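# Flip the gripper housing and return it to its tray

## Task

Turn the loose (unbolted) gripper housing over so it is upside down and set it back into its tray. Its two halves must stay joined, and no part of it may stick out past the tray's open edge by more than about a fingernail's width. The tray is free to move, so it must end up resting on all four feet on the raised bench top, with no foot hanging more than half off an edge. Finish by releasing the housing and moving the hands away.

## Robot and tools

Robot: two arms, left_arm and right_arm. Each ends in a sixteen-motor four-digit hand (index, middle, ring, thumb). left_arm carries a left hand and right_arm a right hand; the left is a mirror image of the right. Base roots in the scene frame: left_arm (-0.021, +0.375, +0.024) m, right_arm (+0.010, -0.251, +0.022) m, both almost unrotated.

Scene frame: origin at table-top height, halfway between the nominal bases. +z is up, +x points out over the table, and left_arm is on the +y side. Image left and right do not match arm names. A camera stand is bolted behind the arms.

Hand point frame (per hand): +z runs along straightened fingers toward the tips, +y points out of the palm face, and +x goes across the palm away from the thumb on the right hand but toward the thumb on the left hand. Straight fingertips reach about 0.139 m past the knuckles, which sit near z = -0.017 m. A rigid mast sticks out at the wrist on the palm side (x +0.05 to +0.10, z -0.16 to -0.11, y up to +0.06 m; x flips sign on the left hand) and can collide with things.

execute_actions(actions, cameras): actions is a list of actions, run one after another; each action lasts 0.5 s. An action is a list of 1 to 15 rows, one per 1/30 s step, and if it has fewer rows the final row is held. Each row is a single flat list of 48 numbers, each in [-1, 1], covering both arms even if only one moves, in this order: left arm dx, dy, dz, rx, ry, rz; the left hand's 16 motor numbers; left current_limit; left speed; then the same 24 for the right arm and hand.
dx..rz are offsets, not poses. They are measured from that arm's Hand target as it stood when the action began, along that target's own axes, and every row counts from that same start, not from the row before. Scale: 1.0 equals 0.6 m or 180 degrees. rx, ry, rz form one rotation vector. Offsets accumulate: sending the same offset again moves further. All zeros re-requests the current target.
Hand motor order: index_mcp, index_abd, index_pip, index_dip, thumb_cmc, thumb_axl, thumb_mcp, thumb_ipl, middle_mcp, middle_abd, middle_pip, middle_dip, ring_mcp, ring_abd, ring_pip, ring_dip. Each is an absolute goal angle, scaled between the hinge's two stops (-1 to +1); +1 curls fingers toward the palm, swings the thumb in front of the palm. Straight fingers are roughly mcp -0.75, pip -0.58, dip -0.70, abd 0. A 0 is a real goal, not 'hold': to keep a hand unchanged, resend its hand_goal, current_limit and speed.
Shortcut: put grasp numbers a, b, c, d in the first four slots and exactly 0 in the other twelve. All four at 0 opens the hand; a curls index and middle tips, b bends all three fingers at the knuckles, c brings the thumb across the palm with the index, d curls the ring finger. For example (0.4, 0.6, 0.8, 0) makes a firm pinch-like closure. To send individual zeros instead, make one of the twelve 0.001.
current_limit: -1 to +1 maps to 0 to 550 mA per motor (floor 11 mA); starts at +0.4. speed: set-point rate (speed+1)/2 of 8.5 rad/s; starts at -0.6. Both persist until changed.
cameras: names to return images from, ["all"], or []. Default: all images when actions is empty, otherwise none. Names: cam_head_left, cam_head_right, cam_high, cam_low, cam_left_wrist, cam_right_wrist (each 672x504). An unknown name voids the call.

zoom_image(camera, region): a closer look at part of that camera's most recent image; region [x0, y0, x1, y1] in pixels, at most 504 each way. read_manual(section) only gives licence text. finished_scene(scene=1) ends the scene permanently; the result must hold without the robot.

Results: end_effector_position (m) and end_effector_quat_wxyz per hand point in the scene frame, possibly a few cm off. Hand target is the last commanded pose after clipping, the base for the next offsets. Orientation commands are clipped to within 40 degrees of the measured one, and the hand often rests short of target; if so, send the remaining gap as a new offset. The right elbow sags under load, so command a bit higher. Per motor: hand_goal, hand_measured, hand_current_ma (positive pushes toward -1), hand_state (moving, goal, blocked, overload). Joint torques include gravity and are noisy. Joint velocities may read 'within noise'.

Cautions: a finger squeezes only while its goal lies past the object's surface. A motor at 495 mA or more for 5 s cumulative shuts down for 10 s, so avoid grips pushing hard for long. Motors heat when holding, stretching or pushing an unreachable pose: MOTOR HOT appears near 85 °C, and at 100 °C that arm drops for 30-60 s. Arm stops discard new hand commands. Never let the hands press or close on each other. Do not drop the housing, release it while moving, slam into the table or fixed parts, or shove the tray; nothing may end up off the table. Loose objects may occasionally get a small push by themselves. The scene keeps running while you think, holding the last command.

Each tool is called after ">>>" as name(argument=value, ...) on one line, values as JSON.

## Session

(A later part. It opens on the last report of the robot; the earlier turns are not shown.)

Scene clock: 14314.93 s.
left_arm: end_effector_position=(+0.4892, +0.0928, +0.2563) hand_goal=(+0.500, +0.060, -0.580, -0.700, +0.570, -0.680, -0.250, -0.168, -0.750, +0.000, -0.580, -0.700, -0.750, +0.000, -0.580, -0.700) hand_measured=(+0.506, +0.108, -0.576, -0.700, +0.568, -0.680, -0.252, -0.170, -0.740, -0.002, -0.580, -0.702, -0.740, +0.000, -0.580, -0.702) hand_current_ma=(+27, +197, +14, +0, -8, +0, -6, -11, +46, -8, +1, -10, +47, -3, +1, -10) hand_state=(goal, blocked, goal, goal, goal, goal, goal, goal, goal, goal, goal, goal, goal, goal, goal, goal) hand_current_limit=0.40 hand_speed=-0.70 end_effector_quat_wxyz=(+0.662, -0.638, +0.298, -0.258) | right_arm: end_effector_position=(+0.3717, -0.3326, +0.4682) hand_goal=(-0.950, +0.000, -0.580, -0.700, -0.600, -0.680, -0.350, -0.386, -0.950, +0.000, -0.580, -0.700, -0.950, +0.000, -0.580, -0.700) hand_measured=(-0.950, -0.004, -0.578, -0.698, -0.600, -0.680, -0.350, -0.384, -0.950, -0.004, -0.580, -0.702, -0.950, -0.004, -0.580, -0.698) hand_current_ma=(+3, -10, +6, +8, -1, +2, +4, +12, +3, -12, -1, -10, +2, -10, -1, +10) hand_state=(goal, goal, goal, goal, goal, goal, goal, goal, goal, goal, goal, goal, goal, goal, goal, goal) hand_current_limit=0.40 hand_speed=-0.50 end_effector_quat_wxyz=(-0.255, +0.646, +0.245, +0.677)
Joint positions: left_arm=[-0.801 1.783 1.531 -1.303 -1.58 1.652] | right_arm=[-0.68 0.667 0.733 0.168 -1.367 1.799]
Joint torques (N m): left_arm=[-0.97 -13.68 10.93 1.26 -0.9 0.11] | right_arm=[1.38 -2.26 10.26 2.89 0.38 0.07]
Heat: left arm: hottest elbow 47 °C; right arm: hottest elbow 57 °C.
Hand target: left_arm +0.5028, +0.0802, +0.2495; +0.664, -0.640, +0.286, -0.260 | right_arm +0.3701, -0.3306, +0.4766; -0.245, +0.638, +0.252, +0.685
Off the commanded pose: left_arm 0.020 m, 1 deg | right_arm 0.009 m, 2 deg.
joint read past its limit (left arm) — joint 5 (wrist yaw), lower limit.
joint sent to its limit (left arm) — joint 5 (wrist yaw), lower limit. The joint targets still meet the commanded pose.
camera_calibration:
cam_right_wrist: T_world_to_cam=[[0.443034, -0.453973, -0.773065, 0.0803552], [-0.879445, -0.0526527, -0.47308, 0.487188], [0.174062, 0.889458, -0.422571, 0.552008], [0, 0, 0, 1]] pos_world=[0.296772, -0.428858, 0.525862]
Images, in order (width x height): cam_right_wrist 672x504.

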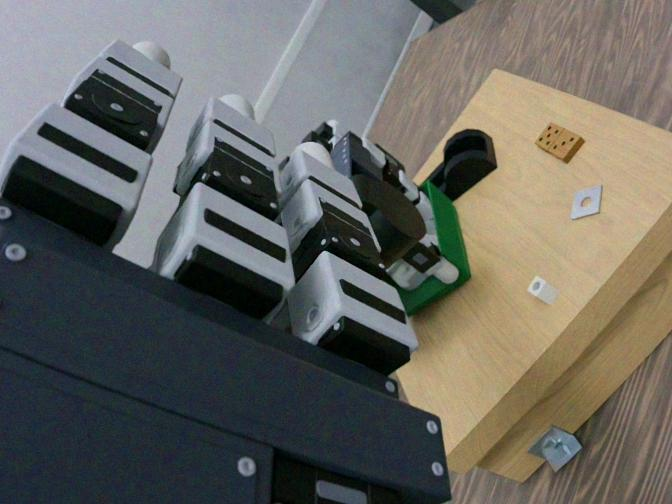

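>>> execute_actions(actions=[[[-0.014,0.0,0.0,0,0,0,0.5,0.12,-0.58,-0.7,0.571,-0.68,-0.2,-0.168,-0.75,0.001,-0.58,-0.7,-0.75,0.001,-0.58,-0.7,0.4,-0.7,0,0,0,0,0,0,-0.95,0.001,-0.58,-0.7,-0.6,-0.68,-0.35,-0.386,-0.95,0.001,-0.58,-0.7,-0.95,0.001,-0.58,-0.7,0.4,-0.5]]], cameras=["cam_right_wrist","cam_head_right"])

>>> zoom_image(camera="cam_right_wrist", region=[366, 185, 486, 320])

Scene clock: 14333.17 s.
left_arm: end_effector_position=(+0.4900, +0.0919, +0.2565) hand_goal=(+0.500, +0.120, -0.580, -0.700, +0.570, -0.680, -0.200, -0.168, -0.750, +0.000, -0.580, -0.700, -0.750, +0.000, -0.580, -0.700) hand_measured=(+0.506, +0.128, -0.578, -0.700, +0.568, -0.680, -0.202, -0.170, -0.740, -0.002, -0.580, -0.702, -0.740, +0.000, -0.580, -0.702) hand_current_ma=(+27, +34, +13, +0, -8, +0, -12, -11, +46, -8, +1, -10, +47, -3, +1, -10) hand_state=(goal, goal, goal, goal, goal, goal, goal, goal, goal, goal, goal, goal, goal, goal, goal, goal) hand_current_limit=0.40 hand_speed=-0.70 end_effector_quat_wxyz=(+0.660, -0.640, +0.294, -0.261) | right_arm: end_effector_position=(+0.3717, -0.3326, +0.4682) hand_goal=(-0.950, +0.000, -0.580, -0.700, -0.600, -0.680, -0.350, -0.386, -0.950, +0.000, -0.580, -0.700, -0.950, +0.000, -0.580, -0.700) hand_measured=(-0.950, -0.004, -0.578, -0.698, -0.600, -0.680, -0.350, -0.384, -0.950, -0.004, -0.580, -0.702, -0.950, -0.004, -0.580, -0.698) hand_current_ma=(+3, -10, +6, +8, -1, +2, +4, +12, +3, -12, -1, -10, +2, -10, -1, +10) hand_state=(goal, goal, goal, goal, goal, goal, goal, goal, goal, goal, goal, goal, goal, goal, goal, goal) hand_current_limit=0.40 hand_speed=-0.50 end_effector_quat_wxyz=(-0.255, +0.646, +0.245, +0.677)
Joint positions: left_arm=[-0.801 1.783 1.531 -1.298 -1.58 1.645] | right_arm=[-0.68 0.667 0.733 0.168 -1.367 1.799]
Joint torques (N m): left_arm=[-0.56 -15.27 8.91 1.17 -0.91 0.06] | right_arm=[1.26 -2.14 10.14 3.07 0.32 0.07]
Heat: left arm: hottest elbow 46 °C; right arm: hottest elbow 57 °C.
Hand target: left_arm +0.4969, +0.0862, +0.2498; +0.664, -0.640, +0.286, -0.260 | right_arm +0.3701, -0.3306, +0.4766; -0.245, +0.638, +0.252, +0.685
Off the commanded pose: left_arm 0.011 m, 1 deg | right_arm 0.009 m, 2 deg.
joint read past its limit (left arm) — joint 5 (wrist yaw), lower limit.
joint sent to its limit (left arm) — joint 5 (wrist yaw), lower limit. The joint targets still meet the commanded pose.
camera_calibration:
cam_right_wrist: T_world_to_cam=[[0.443034, -0.453973, -0.773065, 0.0803552], [-0.879445, -0.0526527, -0.47308, 0.487188], [0.174062, 0.889458, -0.422571, 0.552008], [0, 0, 0, 1]] pos_world=[0.296772, -0.428858, 0.525862]
Images, in order (width x height): cam_head_right 672x504, cam_right_wrist 672x504.

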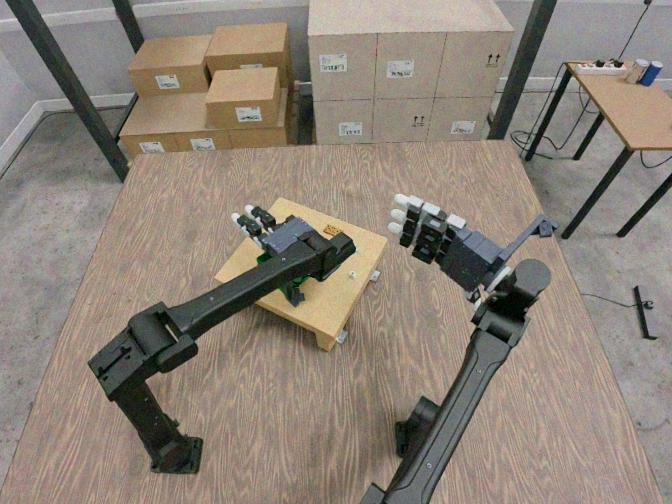

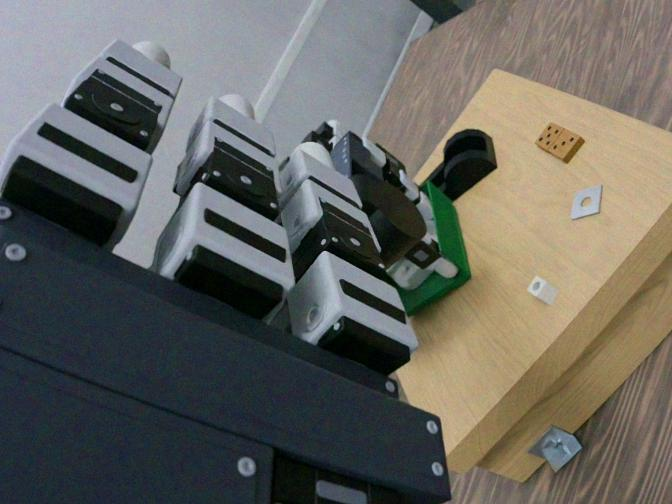

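Scaled by 3.733 from the camera's 672x504 image, which has a finer 960x720 frame.

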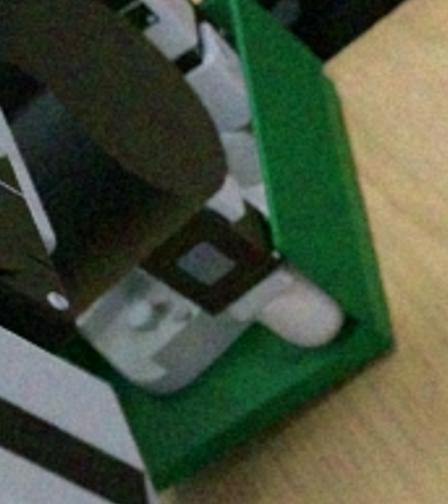

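>>> execute_actions(actions=[[[-0.003,0.0,0.0,0,0,0,0.5,0.12,-0.58,-0.7,0.571,-0.68,-0.12,-0.168,-0.75,0.001,-0.58,-0.7,-0.75,0.001,-0.58,-0.7,0.4,-0.7,0,0,0,0,0,0,-0.95,0.001,-0.58,-0.7,-0.6,-0.68,-0.35,-0.386,-0.95,0.001,-0.58,-0.7,-0.95,0.001,-0.58,-0.7,0.4,-0.5]]], cameras=["cam_right_wrist"])

>>> zoom_image(camera="cam_right_wrist", region=[376, 205, 476, 315])

Scene clock: 14345.93 s.
left_arm: end_effector_position=(+0.4900, +0.0919, +0.2565) hand_goal=(+0.500, +0.120, -0.580, -0.700, +0.570, -0.680, -0.120, -0.168, -0.750, +0.000, -0.580, -0.700, -0.750, +0.000, -0.580, -0.700) hand_measured=(+0.506, +0.128, -0.578, -0.700, +0.568, -0.680, -0.124, -0.170, -0.740, -0.002, -0.580, -0.702, -0.740, +0.000, -0.580, -0.702) hand_current_ma=(+27, +34, +13, +0, -8, +0, -18, -10, +46, -8, +1, -10, +47, -3, +1, -10) hand_state=(goal, goal, goal, goal, goal, goal, goal, goal, goal, goal, goal, goal, goal, goal, goal, goal) hand_current_limit=0.40 hand_speed=-0.70 end_effector_quat_wxyz=(+0.660, -0.640, +0.294, -0.261) | right_arm: end_effector_position=(+0.3717, -0.3326, +0.4682) hand_goal=(-0.950, +0.000, -0.580, -0.700, -0.600, -0.680, -0.350, -0.386, -0.950, +0.000, -0.580, -0.700, -0.950, +0.000, -0.580, -0.700) hand_measured=(-0.950, -0.004, -0.578, -0.698, -0.600, -0.680, -0.350, -0.384, -0.950, -0.004, -0.580, -0.702, -0.950, -0.004, -0.580, -0.698) hand_current_ma=(+3, -10, +6, +8, -1, +2, +4, +12, +3, -12, -1, -10, +2, -10, -1, +10) hand_state=(goal, goal, goal, goal, goal, goal, goal, goal, goal, goal, goal, goal, goal, goal, goal, goal) hand_current_limit=0.40 hand_speed=-0.50 end_effector_quat_wxyz=(-0.255, +0.646, +0.245, +0.677)
Joint positions: left_arm=[-0.801 1.783 1.531 -1.298 -1.58 1.645] | right_arm=[-0.68 0.667 0.733 0.168 -1.367 1.799]
Joint torques (N m): left_arm=[-0.5 -15.85 8.57 1.17 -0.89 0.06] | right_arm=[1.44 -2.2 10.07 2.96 0.36 0.12]
Heat: left arm: hottest elbow 46 °C; right arm: hottest elbow 57 °C.
Hand target: left_arm +0.4957, +0.0875, +0.2499; +0.664, -0.640, +0.286, -0.260 | right_arm +0.3701, -0.3306, +0.4766; -0.245, +0.638, +0.252, +0.685
Off the commanded pose: left_arm 0.010 m, 1 deg | right_arm 0.009 m, 2 deg.
joint read past its limit (left arm) — joint 5 (wrist yaw), lower limit.
joint sent to its limit (left arm) — joint 5 (wrist yaw), lower limit. The joint targets still meet the commanded pose.
camera_calibration:
cam_right_wrist: T_world_to_cam=[[0.443034, -0.453973, -0.773065, 0.0803552], [-0.879445, -0.0526527, -0.47308, 0.487188], [0.174062, 0.889458, -0.422571, 0.552008], [0, 0, 0, 1]] pos_world=[0.296772, -0.428858, 0.525862]
Images, in order (width x height): cam_right_wrist 672x504.

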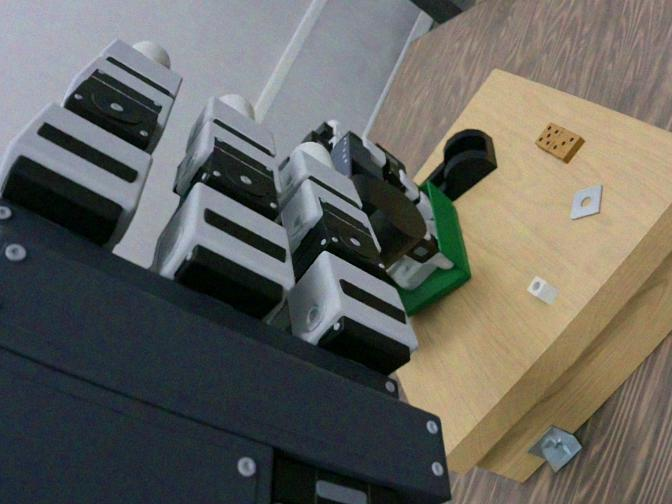

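Scaled by 4.582 from the camera's 672x504 image, which has a finer 960x720 frame.

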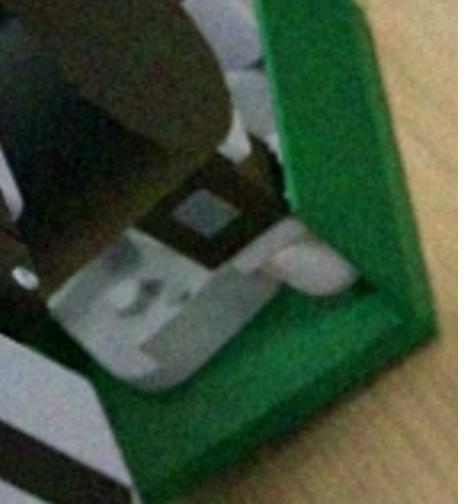

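>>> execute_actions(actions=[[[0.0,0.0,0.0,0,0,0,0.5,0.12,-0.58,-0.7,0.571,-0.68,-0.04,-0.168,-0.75,0.001,-0.58,-0.7,-0.75,0.001,-0.58,-0.7,0.4,-0.7,0,0,0,0,0,0,-0.95,0.001,-0.58,-0.7,-0.6,-0.68,-0.35,-0.386,-0.95,0.001,-0.58,-0.7,-0.95,0.001,-0.58,-0.7,0.4,-0.5]]], cameras=["cam_right_wrist"])

>>> zoom_image(camera="cam_right_wrist", region=[376, 205, 476, 315])

Scene clock: 14353.43 s.
left_arm: end_effector_position=(+0.4900, +0.0919, +0.2565) hand_goal=(+0.500, +0.120, -0.580, -0.700, +0.570, -0.680, -0.040, -0.168, -0.750, +0.000, -0.580, -0.700, -0.750, +0.000, -0.580, -0.700) hand_measured=(+0.506, +0.128, -0.578, -0.700, +0.568, -0.680, -0.044, -0.170, -0.740, -0.002, -0.580, -0.702, -0.740, +0.000, -0.580, -0.702) hand_current_ma=(+27, +34, +13, +0, -8, +0, -23, -10, +46, -8, +1, -10, +47, -3, +1, -10) hand_state=(goal, goal, goal, goal, goal, goal, goal, goal, goal, goal, goal, goal, goal, goal, goal, goal) hand_current_limit=0.40 hand_speed=-0.70 end_effector_quat_wxyz=(+0.660, -0.640, +0.294, -0.261) | right_arm: end_effector_position=(+0.3717, -0.3326, +0.4682) hand_goal=(-0.950, +0.000, -0.580, -0.700, -0.600, -0.680, -0.350, -0.386, -0.950, +0.000, -0.580, -0.700, -0.950, +0.000, -0.580, -0.700) hand_measured=(-0.950, -0.004, -0.578, -0.698, -0.600, -0.680, -0.350, -0.384, -0.950, -0.004, -0.580, -0.702, -0.950, -0.004, -0.580, -0.698) hand_current_ma=(+3, -10, +6, +8, -1, +2, +4, +12, +3, -12, -1, -10, +2, -10, -1, +10) hand_state=(goal, goal, goal, goal, goal, goal, goal, goal, goal, goal, goal, goal, goal, goal, goal, goal) hand_current_limit=0.40 hand_speed=-0.50 end_effector_quat_wxyz=(-0.255, +0.646, +0.245, +0.677)
Joint positions: left_arm=[-0.801 1.783 1.531 -1.298 -1.58 1.645] | right_arm=[-0.68 0.667 0.733 0.168 -1.367 1.799]
Joint torques (N m): left_arm=[-0.5 -15.56 8.49 1.22 -0.93 0.03] | right_arm=[1.32 -2.08 10.18 3.06 0.41 0.13]
Heat: left arm: hottest elbow 46 °C; right arm: hottest elbow 57 °C.
Hand target: left_arm +0.4957, +0.0875, +0.2499; +0.664, -0.640, +0.286, -0.260 | right_arm +0.3701, -0.3306, +0.4766; -0.245, +0.638, +0.252, +0.685
Off the commanded pose: left_arm 0.010 m, 1 deg | right_arm 0.009 m, 2 deg.
joint read past its limit (left arm) — joint 5 (wrist yaw), lower limit.
joint sent to its limit (left arm) — joint 5 (wrist yaw), lower limit. The joint targets still meet the commanded pose.
camera_calibration:
cam_right_wrist: T_world_to_cam=[[0.443034, -0.453973, -0.773065, 0.0803552], [-0.879445, -0.0526527, -0.47308, 0.487188], [0.174062, 0.889458, -0.422571, 0.552008], [0, 0, 0, 1]] pos_world=[0.296772, -0.428858, 0.525862]
Images, in order (width x height): cam_right_wrist 672x504.

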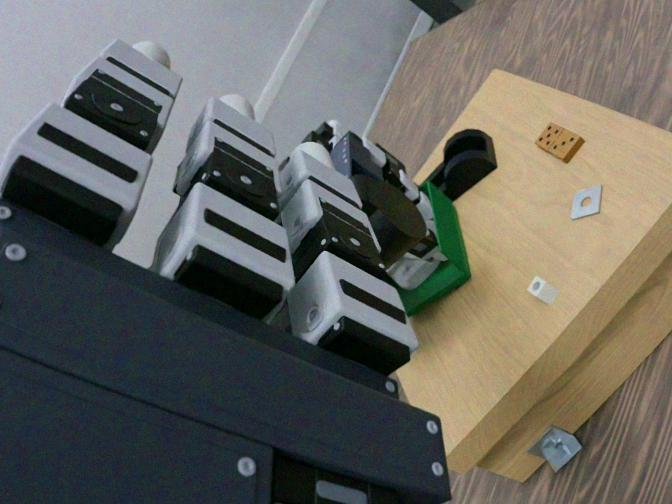

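Scaled by 4.582 from the camera's 672x504 image, which has a finer 960x720 frame.

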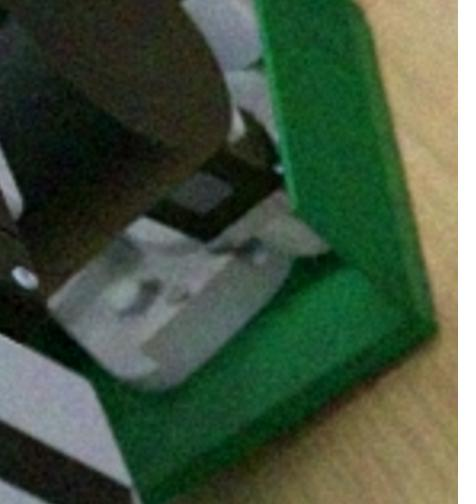

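>>> execute_actions(actions=[[[0.0,0.0,0.0,0,0,0,0.5,0.12,-0.58,-0.7,0.571,-0.68,0.03,-0.168,-0.75,0.001,-0.58,-0.7,-0.75,0.001,-0.58,-0.7,0.4,-0.7,0,0,0,0,0,0,-0.95,0.001,-0.58,-0.7,-0.6,-0.68,-0.35,-0.386,-0.95,0.001,-0.58,-0.7,-0.95,0.001,-0.58,-0.7,0.4,-0.5]]], cameras=["cam_right_wrist"])

>>> zoom_image(camera="cam_right_wrist", region=[376, 205, 476, 315])

Scene clock: 14362.07 s.
left_arm: end_effector_position=(+0.4898, +0.0922, +0.2564) hand_goal=(+0.500, +0.120, -0.580, -0.700, +0.570, -0.680, +0.030, -0.168, -0.750, +0.000, -0.580, -0.700, -0.750, +0.000, -0.580, -0.700) hand_measured=(+0.498, +0.130, -0.580, -0.700, +0.568, -0.680, +0.008, -0.172, -0.740, -0.002, -0.580, -0.702, -0.740, +0.000, -0.580, -0.702) hand_current_ma=(-8, +38, +0, +0, -10, +0, -132, -21, +46, -8, +1, -10, +47, -3, +1, -10) hand_state=(goal, goal, goal, goal, goal, goal, blocked, goal, goal, goal, goal, goal, goal, goal, goal, goal) hand_current_limit=0.40 hand_speed=-0.70 end_effector_quat_wxyz=(+0.661, -0.639, +0.296, -0.260) | right_arm: end_effector_position=(+0.3717, -0.3326, +0.4682) hand_goal=(-0.950, +0.000, -0.580, -0.700, -0.600, -0.680, -0.350, -0.386, -0.950, +0.000, -0.580, -0.700, -0.950, +0.000, -0.580, -0.700) hand_measured=(-0.950, -0.004, -0.578, -0.698, -0.600, -0.680, -0.350, -0.384, -0.950, -0.004, -0.580, -0.702, -0.950, -0.004, -0.580, -0.698) hand_current_ma=(+3, -10, +6, +8, -1, +2, +4, +12, +3, -12, -1, -10, +2, -10, -1, +10) hand_state=(goal, goal, goal, goal, goal, goal, goal, goal, goal, goal, goal, goal, goal, goal, goal, goal) hand_current_limit=0.40 hand_speed=-0.50 end_effector_quat_wxyz=(-0.255, +0.646, +0.245, +0.677)
Joint positions: left_arm=[-0.801 1.783 1.531 -1.298 -1.58 1.65] | right_arm=[-0.68 0.667 0.733 0.168 -1.367 1.799]
Joint torques (N m): left_arm=[-0.44 -15.74 8.51 1.24 -0.9 0.04] | right_arm=[1.9 -1.49 9.88 3.06 0.42 0.15]
Heat: left arm: hottest elbow 45 °C; right arm: hottest elbow 57 °C.
Hand target: left_arm +0.4957, +0.0875, +0.2499; +0.664, -0.640, +0.286, -0.260 | right_arm +0.3701, -0.3306, +0.4766; -0.245, +0.638, +0.252, +0.685
Off the commanded pose: left_arm 0.010 m, 1 deg | right_arm 0.009 m, 2 deg.
joint read past its limit (left arm) — joint 5 (wrist yaw), lower limit.
joint sent to its limit (left arm) — joint 5 (wrist yaw), lower limit. The joint targets still meet the commanded pose.
camera_calibration:
cam_right_wrist: T_world_to_cam=[[0.443034, -0.453973, -0.773065, 0.0803552], [-0.879445, -0.0526527, -0.47308, 0.487188], [0.174062, 0.889458, -0.422571, 0.552008], [0, 0, 0, 1]] pos_world=[0.296772, -0.428858, 0.525862]
Images, in order (width x height): cam_right_wrist 672x504.

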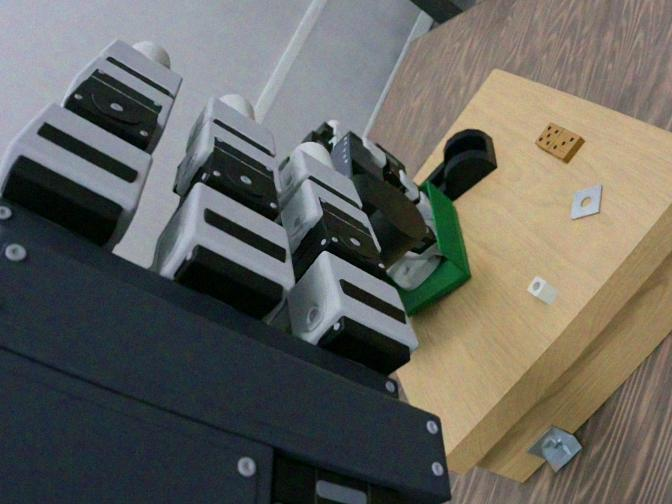

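Scaled by 4.582 from the camera's 672x504 image, which has a finer 960x720 frame.

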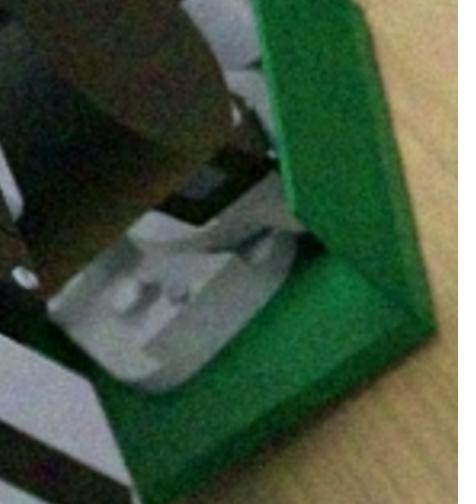

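>>> execute_actions(actions=[[[0.0,0.0,0.0,0,0,0,0.56,0.12,-0.58,-0.7,0.571,-0.68,0.1,-0.168,-0.75,0.001,-0.58,-0.7,-0.75,0.001,-0.58,-0.7,0.4,-0.7,0,0,0,0,0,0,-0.95,0.001,-0.58,-0.7,-0.6,-0.68,-0.35,-0.386,-0.95,0.001,-0.58,-0.7,-0.95,0.001,-0.58,-0.7,0.4,-0.5]],[[0.0,0.0,0.0,0,0,0,0.65,0.12,-0.58,-0.7,0.571,-0.68,0.18,-0.15,-0.75,0.001,-0.58,-0.7,-0.75,0.001,-0.58,-0.7,0.4,-0.7,0,0,0,0,0,0,-0.95,0.001,-0.58,-0.7,-0.6,-0.68,-0.35,-0.386,-0.95,0.001,-0.58,-0.7,-0.95,0.001,-0.58,-0.7,0.4,-0.5]]], cameras=["cam_right_wrist"])

>>> zoom_image(camera="cam_right_wrist", region=[376, 205, 476, 315])

Scene clock: 14372.00 s.
left_arm: end_effector_position=(+0.4897, +0.0923, +0.2564) hand_goal=(+0.650, +0.120, -0.580, -0.700, +0.570, -0.680, +0.180, -0.150, -0.750, +0.000, -0.580, -0.700, -0.750, +0.000, -0.580, -0.700) hand_measured=(+0.528, +0.138, -0.602, -0.706, +0.562, -0.682, +0.116, -0.166, -0.740, -0.002, -0.580, -0.702, -0.740, +0.000, -0.580, -0.702) hand_current_ma=(-385, +74, -99, -31, -39, -11, -385, -107, +46, -8, +1, -10, +48, -3, +1, -10) hand_state=(blocked, goal, blocked, goal, goal, goal, blocked, goal, goal, goal, goal, goal, goal, goal, goal, goal) hand_current_limit=0.40 hand_speed=-0.70 end_effector_quat_wxyz=(+0.661, -0.639, +0.296, -0.259) | right_arm: end_effector_position=(+0.3717, -0.3326, +0.4682) hand_goal=(-0.950, +0.000, -0.580, -0.700, -0.600, -0.680, -0.350, -0.386, -0.950, +0.000, -0.580, -0.700, -0.950, +0.000, -0.580, -0.700) hand_measured=(-0.950, -0.004, -0.578, -0.698, -0.600, -0.680, -0.350, -0.384, -0.950, -0.004, -0.580, -0.702, -0.950, -0.004, -0.580, -0.698) hand_current_ma=(+3, -10, +6, +8, -1, +2, +4, +12, +3, -12, -1, -10, +2, -10, -1, +10) hand_state=(goal, goal, goal, goal, goal, goal, goal, goal, goal, goal, goal, goal, goal, goal, goal, goal) hand_current_limit=0.40 hand_speed=-0.50 end_effector_quat_wxyz=(-0.255, +0.646, +0.245, +0.677)
Joint positions: left_arm=[-0.801 1.783 1.531 -1.298 -1.58 1.652] | right_arm=[-0.68 0.667 0.733 0.168 -1.367 1.799]
Joint torques (N m): left_arm=[-0.26 -15.74 8.57 1.21 -0.95 0.06] | right_arm=[1.85 -1.67 10.17 3.08 0.37 0.06]
Heat: left arm: hottest elbow 45 °C; right arm: hottest elbow 57 °C.
Hand target: left_arm +0.4957, +0.0875, +0.2499; +0.664, -0.640, +0.286, -0.260 | right_arm +0.3701, -0.3306, +0.4766; -0.245, +0.638, +0.252, +0.685
Off the commanded pose: left_arm 0.010 m, 1 deg | right_arm 0.009 m, 2 deg.
joint read past its limit (left arm) — joint 5 (wrist yaw), lower limit.
joint sent to its limit (left arm) — joint 5 (wrist yaw), lower limit. The joint targets still meet the commanded pose.
camera_calibration:
cam_right_wrist: T_world_to_cam=[[0.443034, -0.453973, -0.773065, 0.0803552], [-0.879445, -0.0526527, -0.47308, 0.487188], [0.174062, 0.889458, -0.422571, 0.552008], [0, 0, 0, 1]] pos_world=[0.296772, -0.428858, 0.525862]
Images, in order (width x height): cam_right_wrist 672x504.

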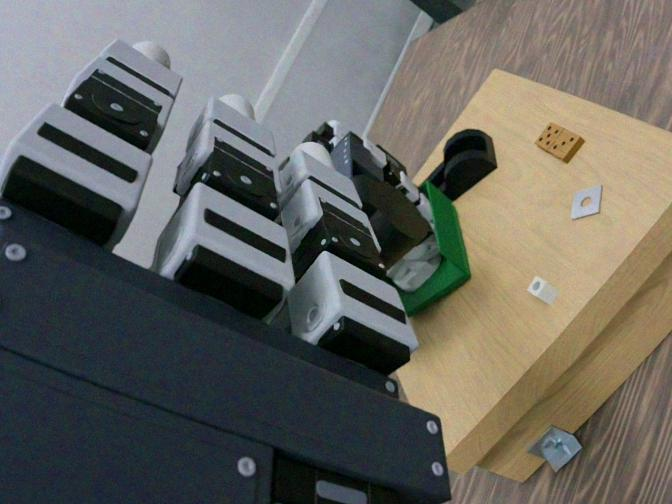

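Scaled by 4.582 from the camera's 672x504 image, which has a finer 960x720 frame.

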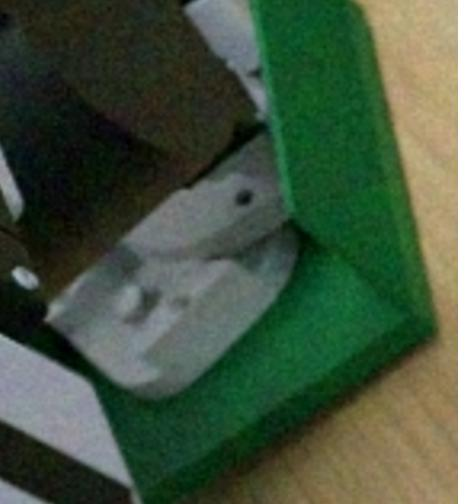

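>>> execute_actions(actions=[[[0.0,0.0,0.0,0,0,0,0.5,0.12,-0.58,-0.7,0.571,-0.68,-0.12,-0.168,-0.75,0.001,-0.58,-0.7,-0.75,0.001,-0.58,-0.7,0.4,-0.7,0,0,0,0,0,0,-0.95,0.001,-0.58,-0.7,-0.6,-0.68,-0.35,-0.386,-0.95,0.001,-0.58,-0.7,-0.95,0.001,-0.58,-0.7,0.4,-0.5]],[[0.0,0.006,0.0,0,0,0,0.5,0.12,-0.58,-0.7,0.571,-0.68,-0.12,-0.168,-0.75,0.001,-0.58,-0.7,-0.75,0.001,-0.58,-0.7,0.4,-0.7,0,0,0,0,0,0,-0.95,0.001,-0.58,-0.7,-0.6,-0.68,-0.35,-0.386,-0.95,0.001,-0.58,-0.7,-0.95,0.001,-0.58,-0.7,0.4,-0.5]]], cameras=["cam_right_wrist"])

>>> zoom_image(camera="cam_right_wrist", region=[376, 205, 476, 315])

Scene clock: 14400.77 s.
left_arm: end_effector_position=(+0.4899, +0.0921, +0.2564) hand_goal=(+0.500, +0.120, -0.580, -0.700, +0.570, -0.680, -0.120, -0.168, -0.750, +0.000, -0.580, -0.700, -0.750, +0.000, -0.580, -0.700) hand_measured=(+0.514, +0.138, -0.580, -0.704, +0.562, -0.682, +0.088, -0.152, -0.740, -0.002, -0.580, -0.702, -0.740, +0.000, -0.580, -0.702) hand_current_ma=(+66, +74, +2, -18, -35, -11, +385, +99, +46, -8, +1, -10, +48, -3, +1, -10) hand_state=(goal, goal, goal, goal, goal, goal, blocked, goal, goal, goal, goal, goal, goal, goal, goal, goal) hand_current_limit=0.40 hand_speed=-0.70 end_effector_quat_wxyz=(+0.661, -0.639, +0.296, -0.260) | right_arm: end_effector_position=(+0.3717, -0.3326, +0.4682) hand_goal=(-0.950, +0.000, -0.580, -0.700, -0.600, -0.680, -0.350, -0.386, -0.950, +0.000, -0.580, -0.700, -0.950, +0.000, -0.580, -0.700) hand_measured=(-0.950, -0.004, -0.578, -0.698, -0.600, -0.680, -0.350, -0.384, -0.950, -0.004, -0.580, -0.702, -0.950, -0.004, -0.580, -0.698) hand_current_ma=(+3, -10, +6, +8, -1, +2, +4, +12, +3, -12, -1, -10, +2, -10, -1, +10) hand_state=(goal, goal, goal, goal, goal, goal, goal, goal, goal, goal, goal, goal, goal, goal, goal, goal) hand_current_limit=0.40 hand_speed=-0.50 end_effector_quat_wxyz=(-0.255, +0.646, +0.245, +0.677)
Joint positions: left_arm=[-0.801 1.783 1.531 -1.297 -1.58 1.652] | right_arm=[-0.68 0.667 0.733 0.168 -1.367 1.799]
Joint torques (N m): left_arm=[-0.67 -15.68 8.06 1.35 -0.92 0] | right_arm=[1.03 -1.79 10.04 3.04 0.39 0.11]
Heat: left arm: hottest elbow 45 °C; right arm: hottest elbow 57 °C.
Hand target: left_arm +0.4956, +0.0876, +0.2463; +0.664, -0.640, +0.286, -0.260 | right_arm +0.3701, -0.3306, +0.4766; -0.245, +0.638, +0.252, +0.685
Off the commanded pose: left_arm 0.012 m, 1 deg | right_arm 0.009 m, 2 deg.
joint read past its limit (left arm) — joint 5 (wrist yaw), lower limit.
joint sent to its limit (left arm) — joint 5 (wrist yaw), lower limit. The joint targets still meet the commanded pose.
camera_calibration:
cam_right_wrist: T_world_to_cam=[[0.443034, -0.453973, -0.773065, 0.0803552], [-0.879445, -0.0526527, -0.47308, 0.487188], [0.174062, 0.889458, -0.422571, 0.552008], [0, 0, 0, 1]] pos_world=[0.296772, -0.428858, 0.525862]
Images, in order (width x height): cam_right_wrist 672x504.

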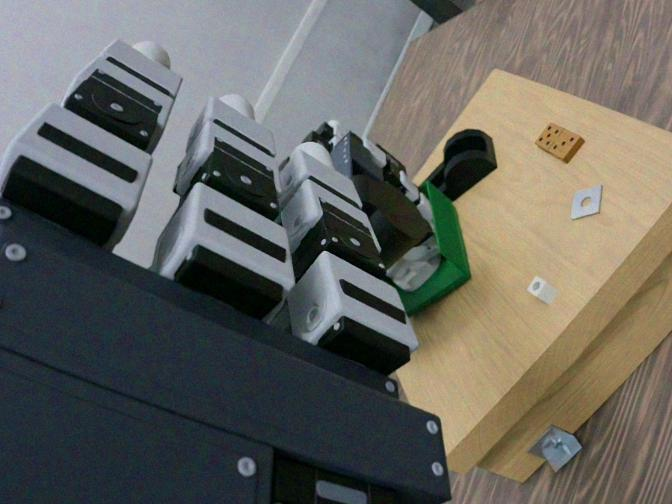

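Scaled by 4.582 from the camera's 672x504 image, which has a finer 960x720 frame.

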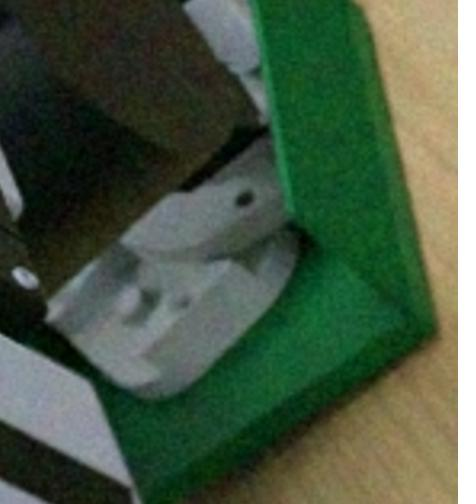

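>>> execute_actions(actions=[[[0.0,-0.01,0.0,0,0,0,0.5,0.12,-0.58,-0.7,0.571,-0.68,0.1,-0.168,-0.75,0.001,-0.58,-0.7,-0.75,0.001,-0.58,-0.7,0.4,-0.7,0,0,0,0,0,0,-0.95,0.001,-0.58,-0.7,-0.6,-0.68,-0.35,-0.386,-0.95,0.001,-0.58,-0.7,-0.95,0.001,-0.58,-0.7,0.4,-0.5]],[[0.0,-0.02,0.0,0,0,0,0.5,0.12,-0.58,-0.7,0.571,-0.68,0.1,-0.168,-0.75,0.001,-0.58,-0.7,-0.75,0.001,-0.58,-0.7,0.4,-0.7,0,0,0,0,0,0,-0.95,0.001,-0.58,-0.7,-0.6,-0.68,-0.35,-0.386,-0.95,0.001,-0.58,-0.7,-0.95,0.001,-0.58,-0.7,0.4,-0.5]]], cameras=["cam_right_wrist"])

>>> zoom_image(camera="cam_right_wrist", region=[376, 205, 476, 315])

Scene clock: 14414.57 s.
left_arm: end_effector_position=(+0.4899, +0.0921, +0.2564) hand_goal=(+0.500, +0.120, -0.580, -0.700, +0.570, -0.680, +0.100, -0.168, -0.750, +0.000, -0.580, -0.700, -0.750, +0.000, -0.580, -0.700) hand_measured=(+0.510, +0.138, -0.580, -0.702, +0.562, -0.682, +0.102, -0.162, -0.740, -0.002, -0.580, -0.702, -0.740, +0.000, -0.580, -0.702) hand_current_ma=(+47, +74, +2, -9, -35, -11, +9, +38, +46, -8, +1, -10, +48, -3, +1, -10) hand_state=(goal, goal, goal, goal, goal, goal, goal, goal, goal, goal, goal, goal, goal, goal, goal, goal) hand_current_limit=0.40 hand_speed=-0.70 end_effector_quat_wxyz=(+0.661, -0.639, +0.296, -0.260) | right_arm: end_effector_position=(+0.3717, -0.3326, +0.4682) hand_goal=(-0.950, +0.000, -0.580, -0.700, -0.600, -0.680, -0.350, -0.386, -0.950, +0.000, -0.580, -0.700, -0.950, +0.000, -0.580, -0.700) hand_measured=(-0.950, -0.004, -0.578, -0.698, -0.600, -0.680, -0.350, -0.384, -0.950, -0.004, -0.580, -0.702, -0.950, -0.004, -0.580, -0.698) hand_current_ma=(+3, -10, +6, +8, -1, +2, +4, +12, +3, -12, -1, -10, +2, -10, -1, +10) hand_state=(goal, goal, goal, goal, goal, goal, goal, goal, goal, goal, goal, goal, goal, goal, goal, goal) hand_current_limit=0.40 hand_speed=-0.50 end_effector_quat_wxyz=(-0.255, +0.646, +0.245, +0.677)
Joint positions: left_arm=[-0.801 1.783 1.531 -1.297 -1.58 1.652] | right_arm=[-0.68 0.667 0.733 0.168 -1.367 1.799]
Joint torques (N m): left_arm=[-0.91 -16.5 10.22 0.62 -0.92 0.15] | right_arm=[1.2 -1.79 10.18 2.99 0.35 0.11]
Heat: left arm: hottest elbow 44 °C; right arm: hottest elbow 57 °C.
Hand target: left_arm +0.4960, +0.0868, +0.2643; +0.664, -0.640, +0.286, -0.260 | right_arm +0.3701, -0.3306, +0.4766; -0.245, +0.638, +0.252, +0.685
Off the commanded pose: left_arm 0.011 m, 1 deg | right_arm 0.009 m, 2 deg.
joint read past its limit (left arm) — joint 5 (wrist yaw), lower limit.
joint sent to its limit (left arm) — joint 5 (wrist yaw), lower limit. The joint targets still meet the commanded pose.
camera_calibration:
cam_right_wrist: T_world_to_cam=[[0.443034, -0.453973, -0.773065, 0.0803552], [-0.879445, -0.0526527, -0.47308, 0.487188], [0.174062, 0.889458, -0.422571, 0.552008], [0, 0, 0, 1]] pos_world=[0.296772, -0.428858, 0.525862]
Images, in order (width x height): cam_right_wrist 672x504.

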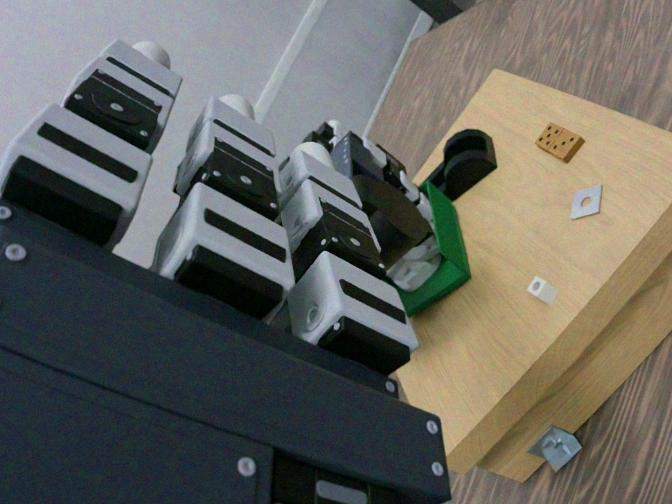

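Scaled by 4.582 from the camera's 672x504 image, which has a finer 960x720 frame.

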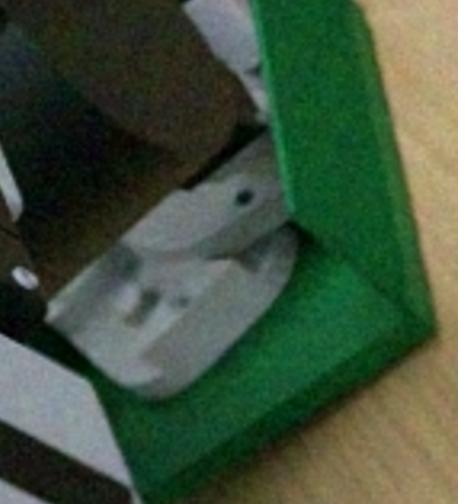

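>>> execute_actions(actions=[[[0.0,-0.012,0.0,0,0,0,0.5,0.12,-0.58,-0.7,0.571,-0.68,0.1,-0.168,-0.75,0.001,-0.58,-0.7,-0.75,0.001,-0.58,-0.7,0.4,-0.7,0,0,0,0,0,0,-0.95,0.001,-0.58,-0.7,-0.6,-0.68,-0.35,-0.386,-0.95,0.001,-0.58,-0.7,-0.95,0.001,-0.58,-0.7,0.4,-0.5]]], cameras=["cam_right_wrist"])

>>> zoom_image(camera="cam_right_wrist", region=[376, 205, 476, 315])

Scene clock: 14428.33 s.
left_arm: end_effector_position=(+0.4896, +0.0924, +0.2563) hand_goal=(+0.500, +0.120, -0.580, -0.700, +0.570, -0.680, +0.100, -0.168, -0.750, +0.000, -0.580, -0.700, -0.750, +0.000, -0.580, -0.700) hand_measured=(+0.510, +0.138, -0.580, -0.702, +0.562, -0.682, +0.102, -0.162, -0.740, -0.002, -0.580, -0.702, -0.740, +0.000, -0.580, -0.702) hand_current_ma=(+46, +73, +2, -8, -35, -11, +9, +37, +46, -8, +1, -10, +48, -3, +1, -10) hand_state=(goal, goal, goal, goal, goal, goal, goal, goal, goal, goal, goal, goal, goal, goal, goal, goal) hand_current_limit=0.40 hand_speed=-0.70 end_effector_quat_wxyz=(+0.662, -0.638, +0.297, -0.258) | right_arm: end_effector_position=(+0.3717, -0.3326, +0.4682) hand_goal=(-0.950, +0.000, -0.580, -0.700, -0.600, -0.680, -0.350, -0.386, -0.950, +0.000, -0.580, -0.700, -0.950, +0.000, -0.580, -0.700) hand_measured=(-0.950, -0.004, -0.578, -0.698, -0.600, -0.680, -0.350, -0.384, -0.950, -0.004, -0.580, -0.702, -0.950, -0.004, -0.580, -0.698) hand_current_ma=(+3, -10, +6, +8, -1, +2, +4, +12, +3, -12, -1, -10, +2, -10, -1, +10) hand_state=(goal, goal, goal, goal, goal, goal, goal, goal, goal, goal, goal, goal, goal, goal, goal, goal) hand_current_limit=0.40 hand_speed=-0.50 end_effector_quat_wxyz=(-0.255, +0.646, +0.245, +0.677)
Joint positions: left_arm=[-0.801 1.783 1.531 -1.297 -1.58 1.656] | right_arm=[-0.68 0.667 0.733 0.168 -1.367 1.799]
Joint torques (N m): left_arm=[-0.5 -17.26 10.91 0.53 -0.93 0.23] | right_arm=[1.96 -2.02 10.13 2.95 0.36 0.11]
Heat: left arm: hottest elbow 45 °C; right arm: hottest elbow 57 °C.
Hand target: left_arm +0.4961, +0.0865, +0.2715; +0.664, -0.640, +0.286, -0.260 | right_arm +0.3701, -0.3306, +0.4766; -0.245, +0.638, +0.252, +0.685
Off the commanded pose: left_arm 0.018 m, 1 deg | right_arm 0.009 m, 2 deg.
joint read past its limit (left arm) — joint 5 (wrist yaw), lower limit.
joint sent to its limit (left arm) — joint 5 (wrist yaw), lower limit. The joint targets still meet the commanded pose.
camera_calibration:
cam_right_wrist: T_world_to_cam=[[0.443034, -0.453973, -0.773065, 0.0803552], [-0.879445, -0.0526527, -0.47308, 0.487188], [0.174062, 0.889458, -0.422571, 0.552008], [0, 0, 0, 1]] pos_world=[0.296772, -0.428858, 0.525862]
Images, in order (width x height): cam_right_wrist 672x504.

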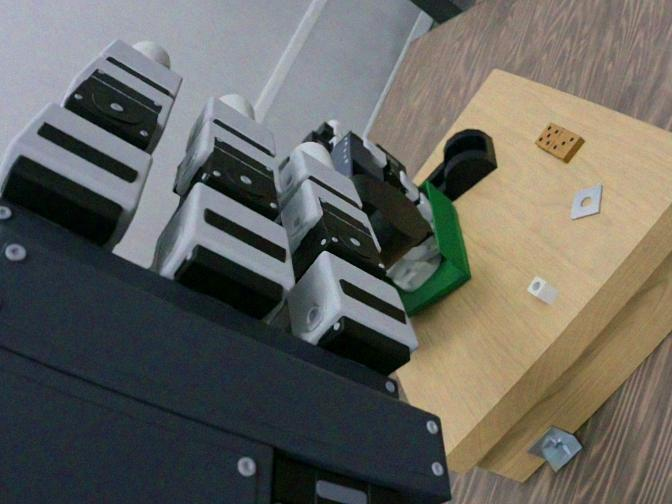

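Scaled by 4.582 from the camera's 672x504 image, which has a finer 960x720 frame.

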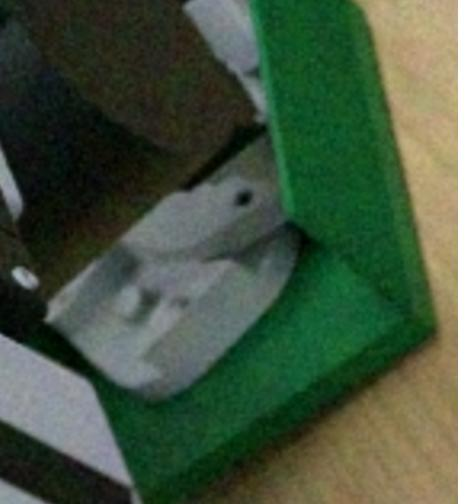

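>>> execute_actions(actions=[[[0.0,-0.01,0.0,0,0,0,0.5,0.12,-0.58,-0.7,0.571,-0.68,0.1,-0.168,-0.75,0.001,-0.58,-0.7,-0.75,0.001,-0.58,-0.7,0.4,-0.7,0,0,0,0,0,0,-0.95,0.001,-0.58,-0.7,-0.6,-0.68,-0.35,-0.386,-0.95,0.001,-0.58,-0.7,-0.95,0.001,-0.58,-0.7,0.4,-0.5]]], cameras=["cam_right_wrist"])

>>> zoom_image(camera="cam_right_wrist", region=[376, 205, 476, 315])

Scene clock: 14438.70 s.
left_arm: end_effector_position=(+0.4892, +0.0928, +0.2573) hand_goal=(+0.500, +0.120, -0.580, -0.700, +0.570, -0.680, +0.100, -0.168, -0.750, +0.000, -0.580, -0.700, -0.750, +0.000, -0.580, -0.700) hand_measured=(+0.508, +0.132, -0.580, -0.702, +0.562, -0.682, +0.102, -0.162, -0.740, -0.002, -0.580, -0.702, -0.740, +0.000, -0.580, -0.702) hand_current_ma=(+39, +48, +2, -8, -36, -11, +9, +32, +46, -8, +1, -10, +48, -3, +1, -10) hand_state=(goal, goal, goal, goal, goal, goal, goal, goal, goal, goal, goal, goal, goal, goal, goal, goal) hand_current_limit=0.40 hand_speed=-0.70 end_effector_quat_wxyz=(+0.663, -0.636, +0.301, -0.254) | right_arm: end_effector_position=(+0.3717, -0.3326, +0.4682) hand_goal=(-0.950, +0.000, -0.580, -0.700, -0.600, -0.680, -0.350, -0.386, -0.950, +0.000, -0.580, -0.700, -0.950, +0.000, -0.580, -0.700) hand_measured=(-0.950, -0.004, -0.578, -0.698, -0.600, -0.680, -0.350, -0.384, -0.950, -0.004, -0.580, -0.702, -0.950, -0.004, -0.580, -0.698) hand_current_ma=(+3, -10, +6, +8, -1, +2, +4, +12, +3, -12, -1, -10, +2, -10, -1, +10) hand_state=(goal, goal, goal, goal, goal, goal, goal, goal, goal, goal, goal, goal, goal, goal, goal, goal) hand_current_limit=0.40 hand_speed=-0.50 end_effector_quat_wxyz=(-0.255, +0.646, +0.245, +0.677)
Joint positions: left_arm=[-0.801 1.783 1.534 -1.297 -1.58 1.672] | right_arm=[-0.68 0.667 0.733 0.168 -1.367 1.799]
Joint torques (N m): left_arm=[-0.67 -17.61 11.3 0.54 -0.9 0.19] | right_arm=[1.73 -2.02 10.1 3.06 0.36 0.08]
Heat: left arm: hottest elbow 46 °C; right arm: hottest elbow 57 °C.
Hand target: left_arm +0.4963, +0.0862, +0.2776; +0.663, -0.641, +0.286, -0.260 | right_arm +0.3701, -0.3306, +0.4766; -0.245, +0.638, +0.252, +0.685
Off the commanded pose: left_arm 0.022 m, 2 deg | right_arm 0.009 m, 2 deg.
joint read past its limit (left arm) — joint 5 (wrist yaw), lower limit.
joint sent to its limit (left arm) — joint 5 (wrist yaw), lower limit. The joint targets still meet the commanded pose.
camera_calibration:
cam_right_wrist: T_world_to_cam=[[0.443034, -0.453973, -0.773065, 0.0803552], [-0.879445, -0.0526527, -0.47308, 0.487188], [0.174062, 0.889458, -0.422571, 0.552008], [0, 0, 0, 1]] pos_world=[0.296772, -0.428858, 0.525862]
Images, in order (width x height): cam_right_wrist 672x504.

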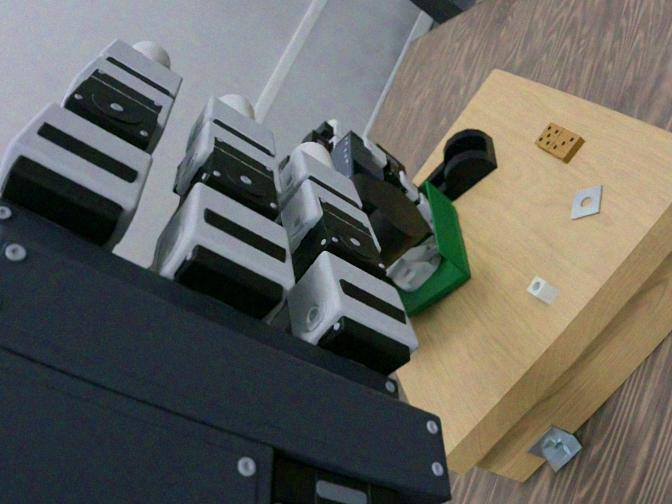

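Scaled by 4.582 from the camera's 672x504 image, which has a finer 960x720 frame.

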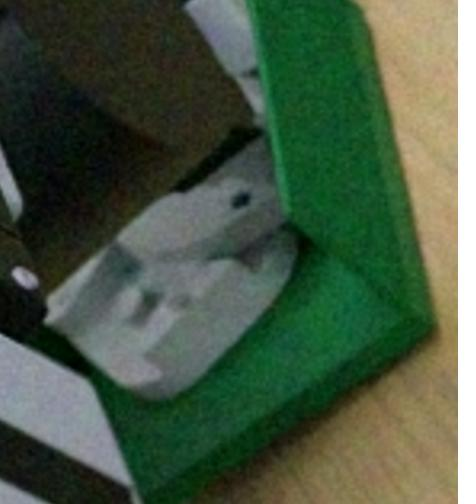

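>>> execute_actions(actions=[[[0.0,-0.006,0.0,0,0,0,0.6,0.12,-0.58,-0.7,0.571,-0.68,0.2,-0.15,-0.75,0.001,-0.58,-0.7,-0.75,0.001,-0.58,-0.7,0.4,-0.7,0,0,0,0,0,0,-0.95,0.001,-0.58,-0.7,-0.6,-0.68,-0.35,-0.386,-0.95,0.001,-0.58,-0.7,-0.95,0.001,-0.58,-0.7,0.4,-0.5]],[[0.0,-0.006,0.0,0,0,0,0.6,0.12,-0.58,-0.7,0.571,-0.68,0.2,-0.15,-0.75,0.001,-0.58,-0.7,-0.75,0.001,-0.58,-0.7,0.4,-0.7,0,0,0,0,0,0,-0.95,0.001,-0.58,-0.7,-0.6,-0.68,-0.35,-0.386,-0.95,0.001,-0.58,-0.7,-0.95,0.001,-0.58,-0.7,0.4,-0.5]]], cameras=["cam_right_wrist"])

>>> zoom_image(camera="cam_right_wrist", region=[376, 205, 476, 315])

Scene clock: 14447.63 s.
left_arm: end_effector_position=(+0.4889, +0.0931, +0.2596) hand_goal=(+0.600, +0.120, -0.580, -0.700, +0.570, -0.680, +0.200, -0.150, -0.750, +0.000, -0.580, -0.700, -0.750, +0.000, -0.580, -0.700) hand_measured=(+0.526, +0.130, -0.600, -0.706, +0.562, -0.682, +0.110, -0.164, -0.740, -0.002, -0.580, -0.702, -0.740, +0.000, -0.580, -0.702) hand_current_ma=(-378, +38, -92, -27, -35, -11, -385, -90, +46, -8, +1, -10, +48, -3, +1, -10) hand_state=(blocked, goal, goal, goal, goal, goal, blocked, goal, goal, goal, goal, goal, goal, goal, goal, goal) hand_current_limit=0.40 hand_speed=-0.70 end_effector_quat_wxyz=(+0.665, -0.634, +0.307, -0.248) | right_arm: end_effector_position=(+0.3717, -0.3326, +0.4682) hand_goal=(-0.950, +0.000, -0.580, -0.700, -0.600, -0.680, -0.350, -0.386, -0.950, +0.000, -0.580, -0.700, -0.950, +0.000, -0.580, -0.700) hand_measured=(-0.950, -0.004, -0.578, -0.698, -0.600, -0.680, -0.350, -0.384, -0.950, -0.004, -0.580, -0.702, -0.950, -0.004, -0.580, -0.698) hand_current_ma=(+3, -10, +6, +8, -1, +2, +4, +12, +3, -12, -1, -10, +2, -10, -1, +10) hand_state=(goal, goal, goal, goal, goal, goal, goal, goal, goal, goal, goal, goal, goal, goal, goal, goal) hand_current_limit=0.40 hand_speed=-0.50 end_effector_quat_wxyz=(-0.255, +0.646, +0.245, +0.677)
Joint positions: left_arm=[-0.801 1.783 1.541 -1.297 -1.58 1.696] | right_arm=[-0.68 0.667 0.733 0.168 -1.367 1.799]
Joint torques (N m): left_arm=[-0.73 -18.32 11.49 0.61 -0.94 0.17] | right_arm=[1.2 -1.85 10.04 3.22 0.39 0.11]
Heat: left arm: hottest elbow 48 °C; right arm: hottest elbow 57 °C.
Hand target: left_arm +0.4964, +0.0859, +0.2848; +0.663, -0.641, +0.286, -0.261 | right_arm +0.3701, -0.3306, +0.4766; -0.245, +0.638, +0.252, +0.685
Off the commanded pose: left_arm 0.027 m, 3 deg | right_arm 0.009 m, 2 deg.
joint read past its limit (left arm) — joint 5 (wrist yaw), lower limit.
joint sent to its limit (left arm) — joint 5 (wrist yaw), lower limit. The joint targets still meet the commanded pose.
camera_calibration:
cam_right_wrist: T_world_to_cam=[[0.443034, -0.453973, -0.773065, 0.0803552], [-0.879445, -0.0526527, -0.47308, 0.487188], [0.174062, 0.889458, -0.422571, 0.552008], [0, 0, 0, 1]] pos_world=[0.296772, -0.428858, 0.525862]
Images, in order (width x height): cam_right_wrist 672x504.

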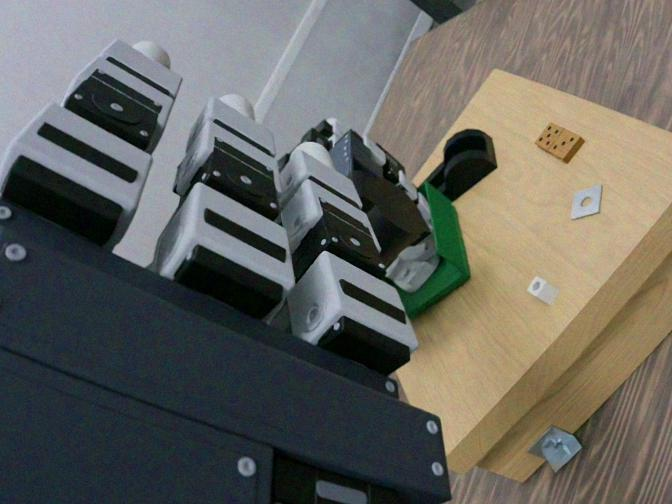

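Scaled by 4.582 from the camera's 672x504 image, which has a finer 960x720 frame.

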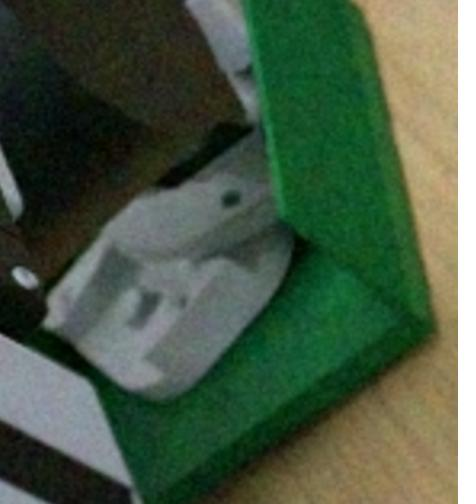

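>>> execute_actions(actions=[[[0.0,-0.008,0.0,0,0,0,0.62,0.12,-0.58,-0.7,0.571,-0.68,0.22,-0.14,-0.75,0.001,-0.58,-0.7,-0.75,0.001,-0.58,-0.7,0.4,-0.7,0,0,0,0,0,0,-0.95,0.001,-0.58,-0.7,-0.6,-0.68,-0.35,-0.386,-0.95,0.001,-0.58,-0.7,-0.95,0.001,-0.58,-0.7,0.4,-0.5]],[[0.0,-0.008,0.0,0,0,0,0.62,0.12,-0.58,-0.7,0.571,-0.68,0.22,-0.14,-0.75,0.001,-0.58,-0.7,-0.75,0.001,-0.58,-0.7,0.4,-0.7,0,0,0,0,0,0,-0.95,0.001,-0.58,-0.7,-0.6,-0.68,-0.35,-0.386,-0.95,0.001,-0.58,-0.7,-0.95,0.001,-0.58,-0.7,0.4,-0.5]]], cameras=["cam_right_wrist"])

>>> zoom_image(camera="cam_right_wrist", region=[376, 205, 476, 315])

Scene clock: 14456.03 s.
left_arm: end_effector_position=(+0.4890, +0.0930, +0.2638) hand_goal=(+0.620, +0.120, -0.580, -0.700, +0.570, -0.680, +0.220, -0.140, -0.750, +0.000, -0.580, -0.700, -0.750, +0.000, -0.580, -0.700) hand_measured=(+0.528, +0.130, -0.600, -0.706, +0.562, -0.682, +0.110, -0.164, -0.740, -0.002, -0.580, -0.702, -0.740, +0.000, -0.580, -0.702) hand_current_ma=(-385, +38, -94, -28, -35, -11, -385, -155, +46, -8, +1, -10, +48, -3, +1, -10) hand_state=(blocked, goal, blocked, goal, goal, goal, blocked, blocked, goal, goal, goal, goal, goal, goal, goal, goal) hand_current_limit=0.40 hand_speed=-0.70 end_effector_quat_wxyz=(+0.668, -0.630, +0.313, -0.241) | right_arm: end_effector_position=(+0.3717, -0.3326, +0.4682) hand_goal=(-0.950, +0.000, -0.580, -0.700, -0.600, -0.680, -0.350, -0.386, -0.950, +0.000, -0.580, -0.700, -0.950, +0.000, -0.580, -0.700) hand_measured=(-0.950, -0.004, -0.578, -0.698, -0.600, -0.680, -0.350, -0.384, -0.950, -0.004, -0.580, -0.702, -0.950, -0.004, -0.580, -0.698) hand_current_ma=(+3, -10, +6, +8, -1, +2, +4, +12, +3, -12, -1, -10, +2, -10, -1, +10) hand_state=(goal, goal, goal, goal, goal, goal, goal, goal, goal, goal, goal, goal, goal, goal, goal, goal) hand_current_limit=0.40 hand_speed=-0.50 end_effector_quat_wxyz=(-0.255, +0.646, +0.245, +0.677)
Joint positions: left_arm=[-0.801 1.783 1.553 -1.297 -1.58 1.73] | right_arm=[-0.68 0.667 0.733 0.168 -1.367 1.799]
Joint torques (N m): left_arm=[-0.79 -18.9 11.52 0.72 -0.96 0.14] | right_arm=[0.85 -1.44 10.21 2.97 0.35 0.11]
Heat: left arm: hottest elbow 48 °C; right arm: hottest elbow 57 °C.
Hand target: left_arm +0.4966, +0.0855, +0.2941; +0.664, -0.640, +0.286, -0.260 | right_arm +0.3701, -0.3306, +0.4766; -0.245, +0.638, +0.252, +0.685
Off the commanded pose: left_arm 0.032 m, 4 deg | right_arm 0.009 m, 2 deg.
joint read past its limit (left arm) — joint 5 (wrist yaw), lower limit.
joint sent to its limit (left arm) — joint 5 (wrist yaw), lower limit. The joint targets still meet the commanded pose.
camera_calibration:
cam_right_wrist: T_world_to_cam=[[0.443034, -0.453973, -0.773065, 0.0803552], [-0.879445, -0.0526527, -0.47308, 0.487188], [0.174062, 0.889458, -0.422571, 0.552008], [0, 0, 0, 1]] pos_world=[0.296772, -0.428858, 0.525862]
Images, in order (width x height): cam_right_wrist 672x504.

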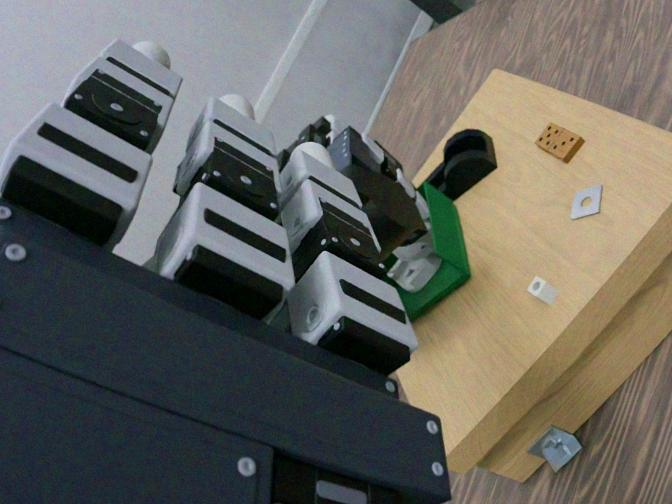

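Scaled by 4.582 from the camera's 672x504 image, which has a finer 960x720 frame.

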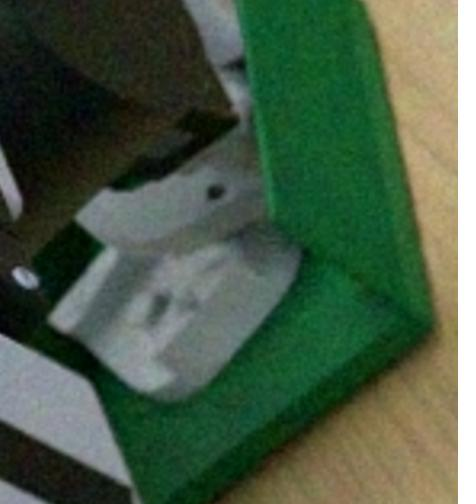

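>>> zoom_image(camera="cam_right_wrist", region=[330, 150, 530, 350])

Scaled by 2.520 from the camera's 672x504 image, which has a finer 960x720 frame.

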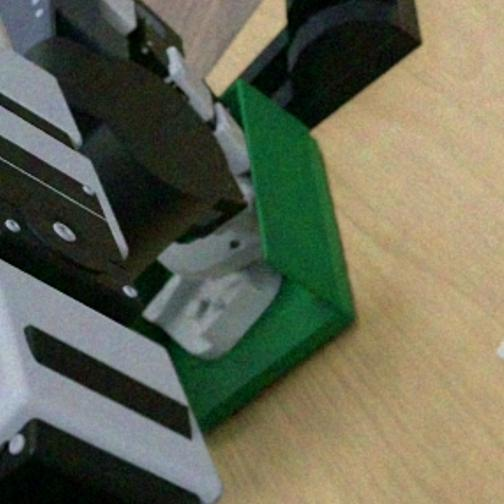

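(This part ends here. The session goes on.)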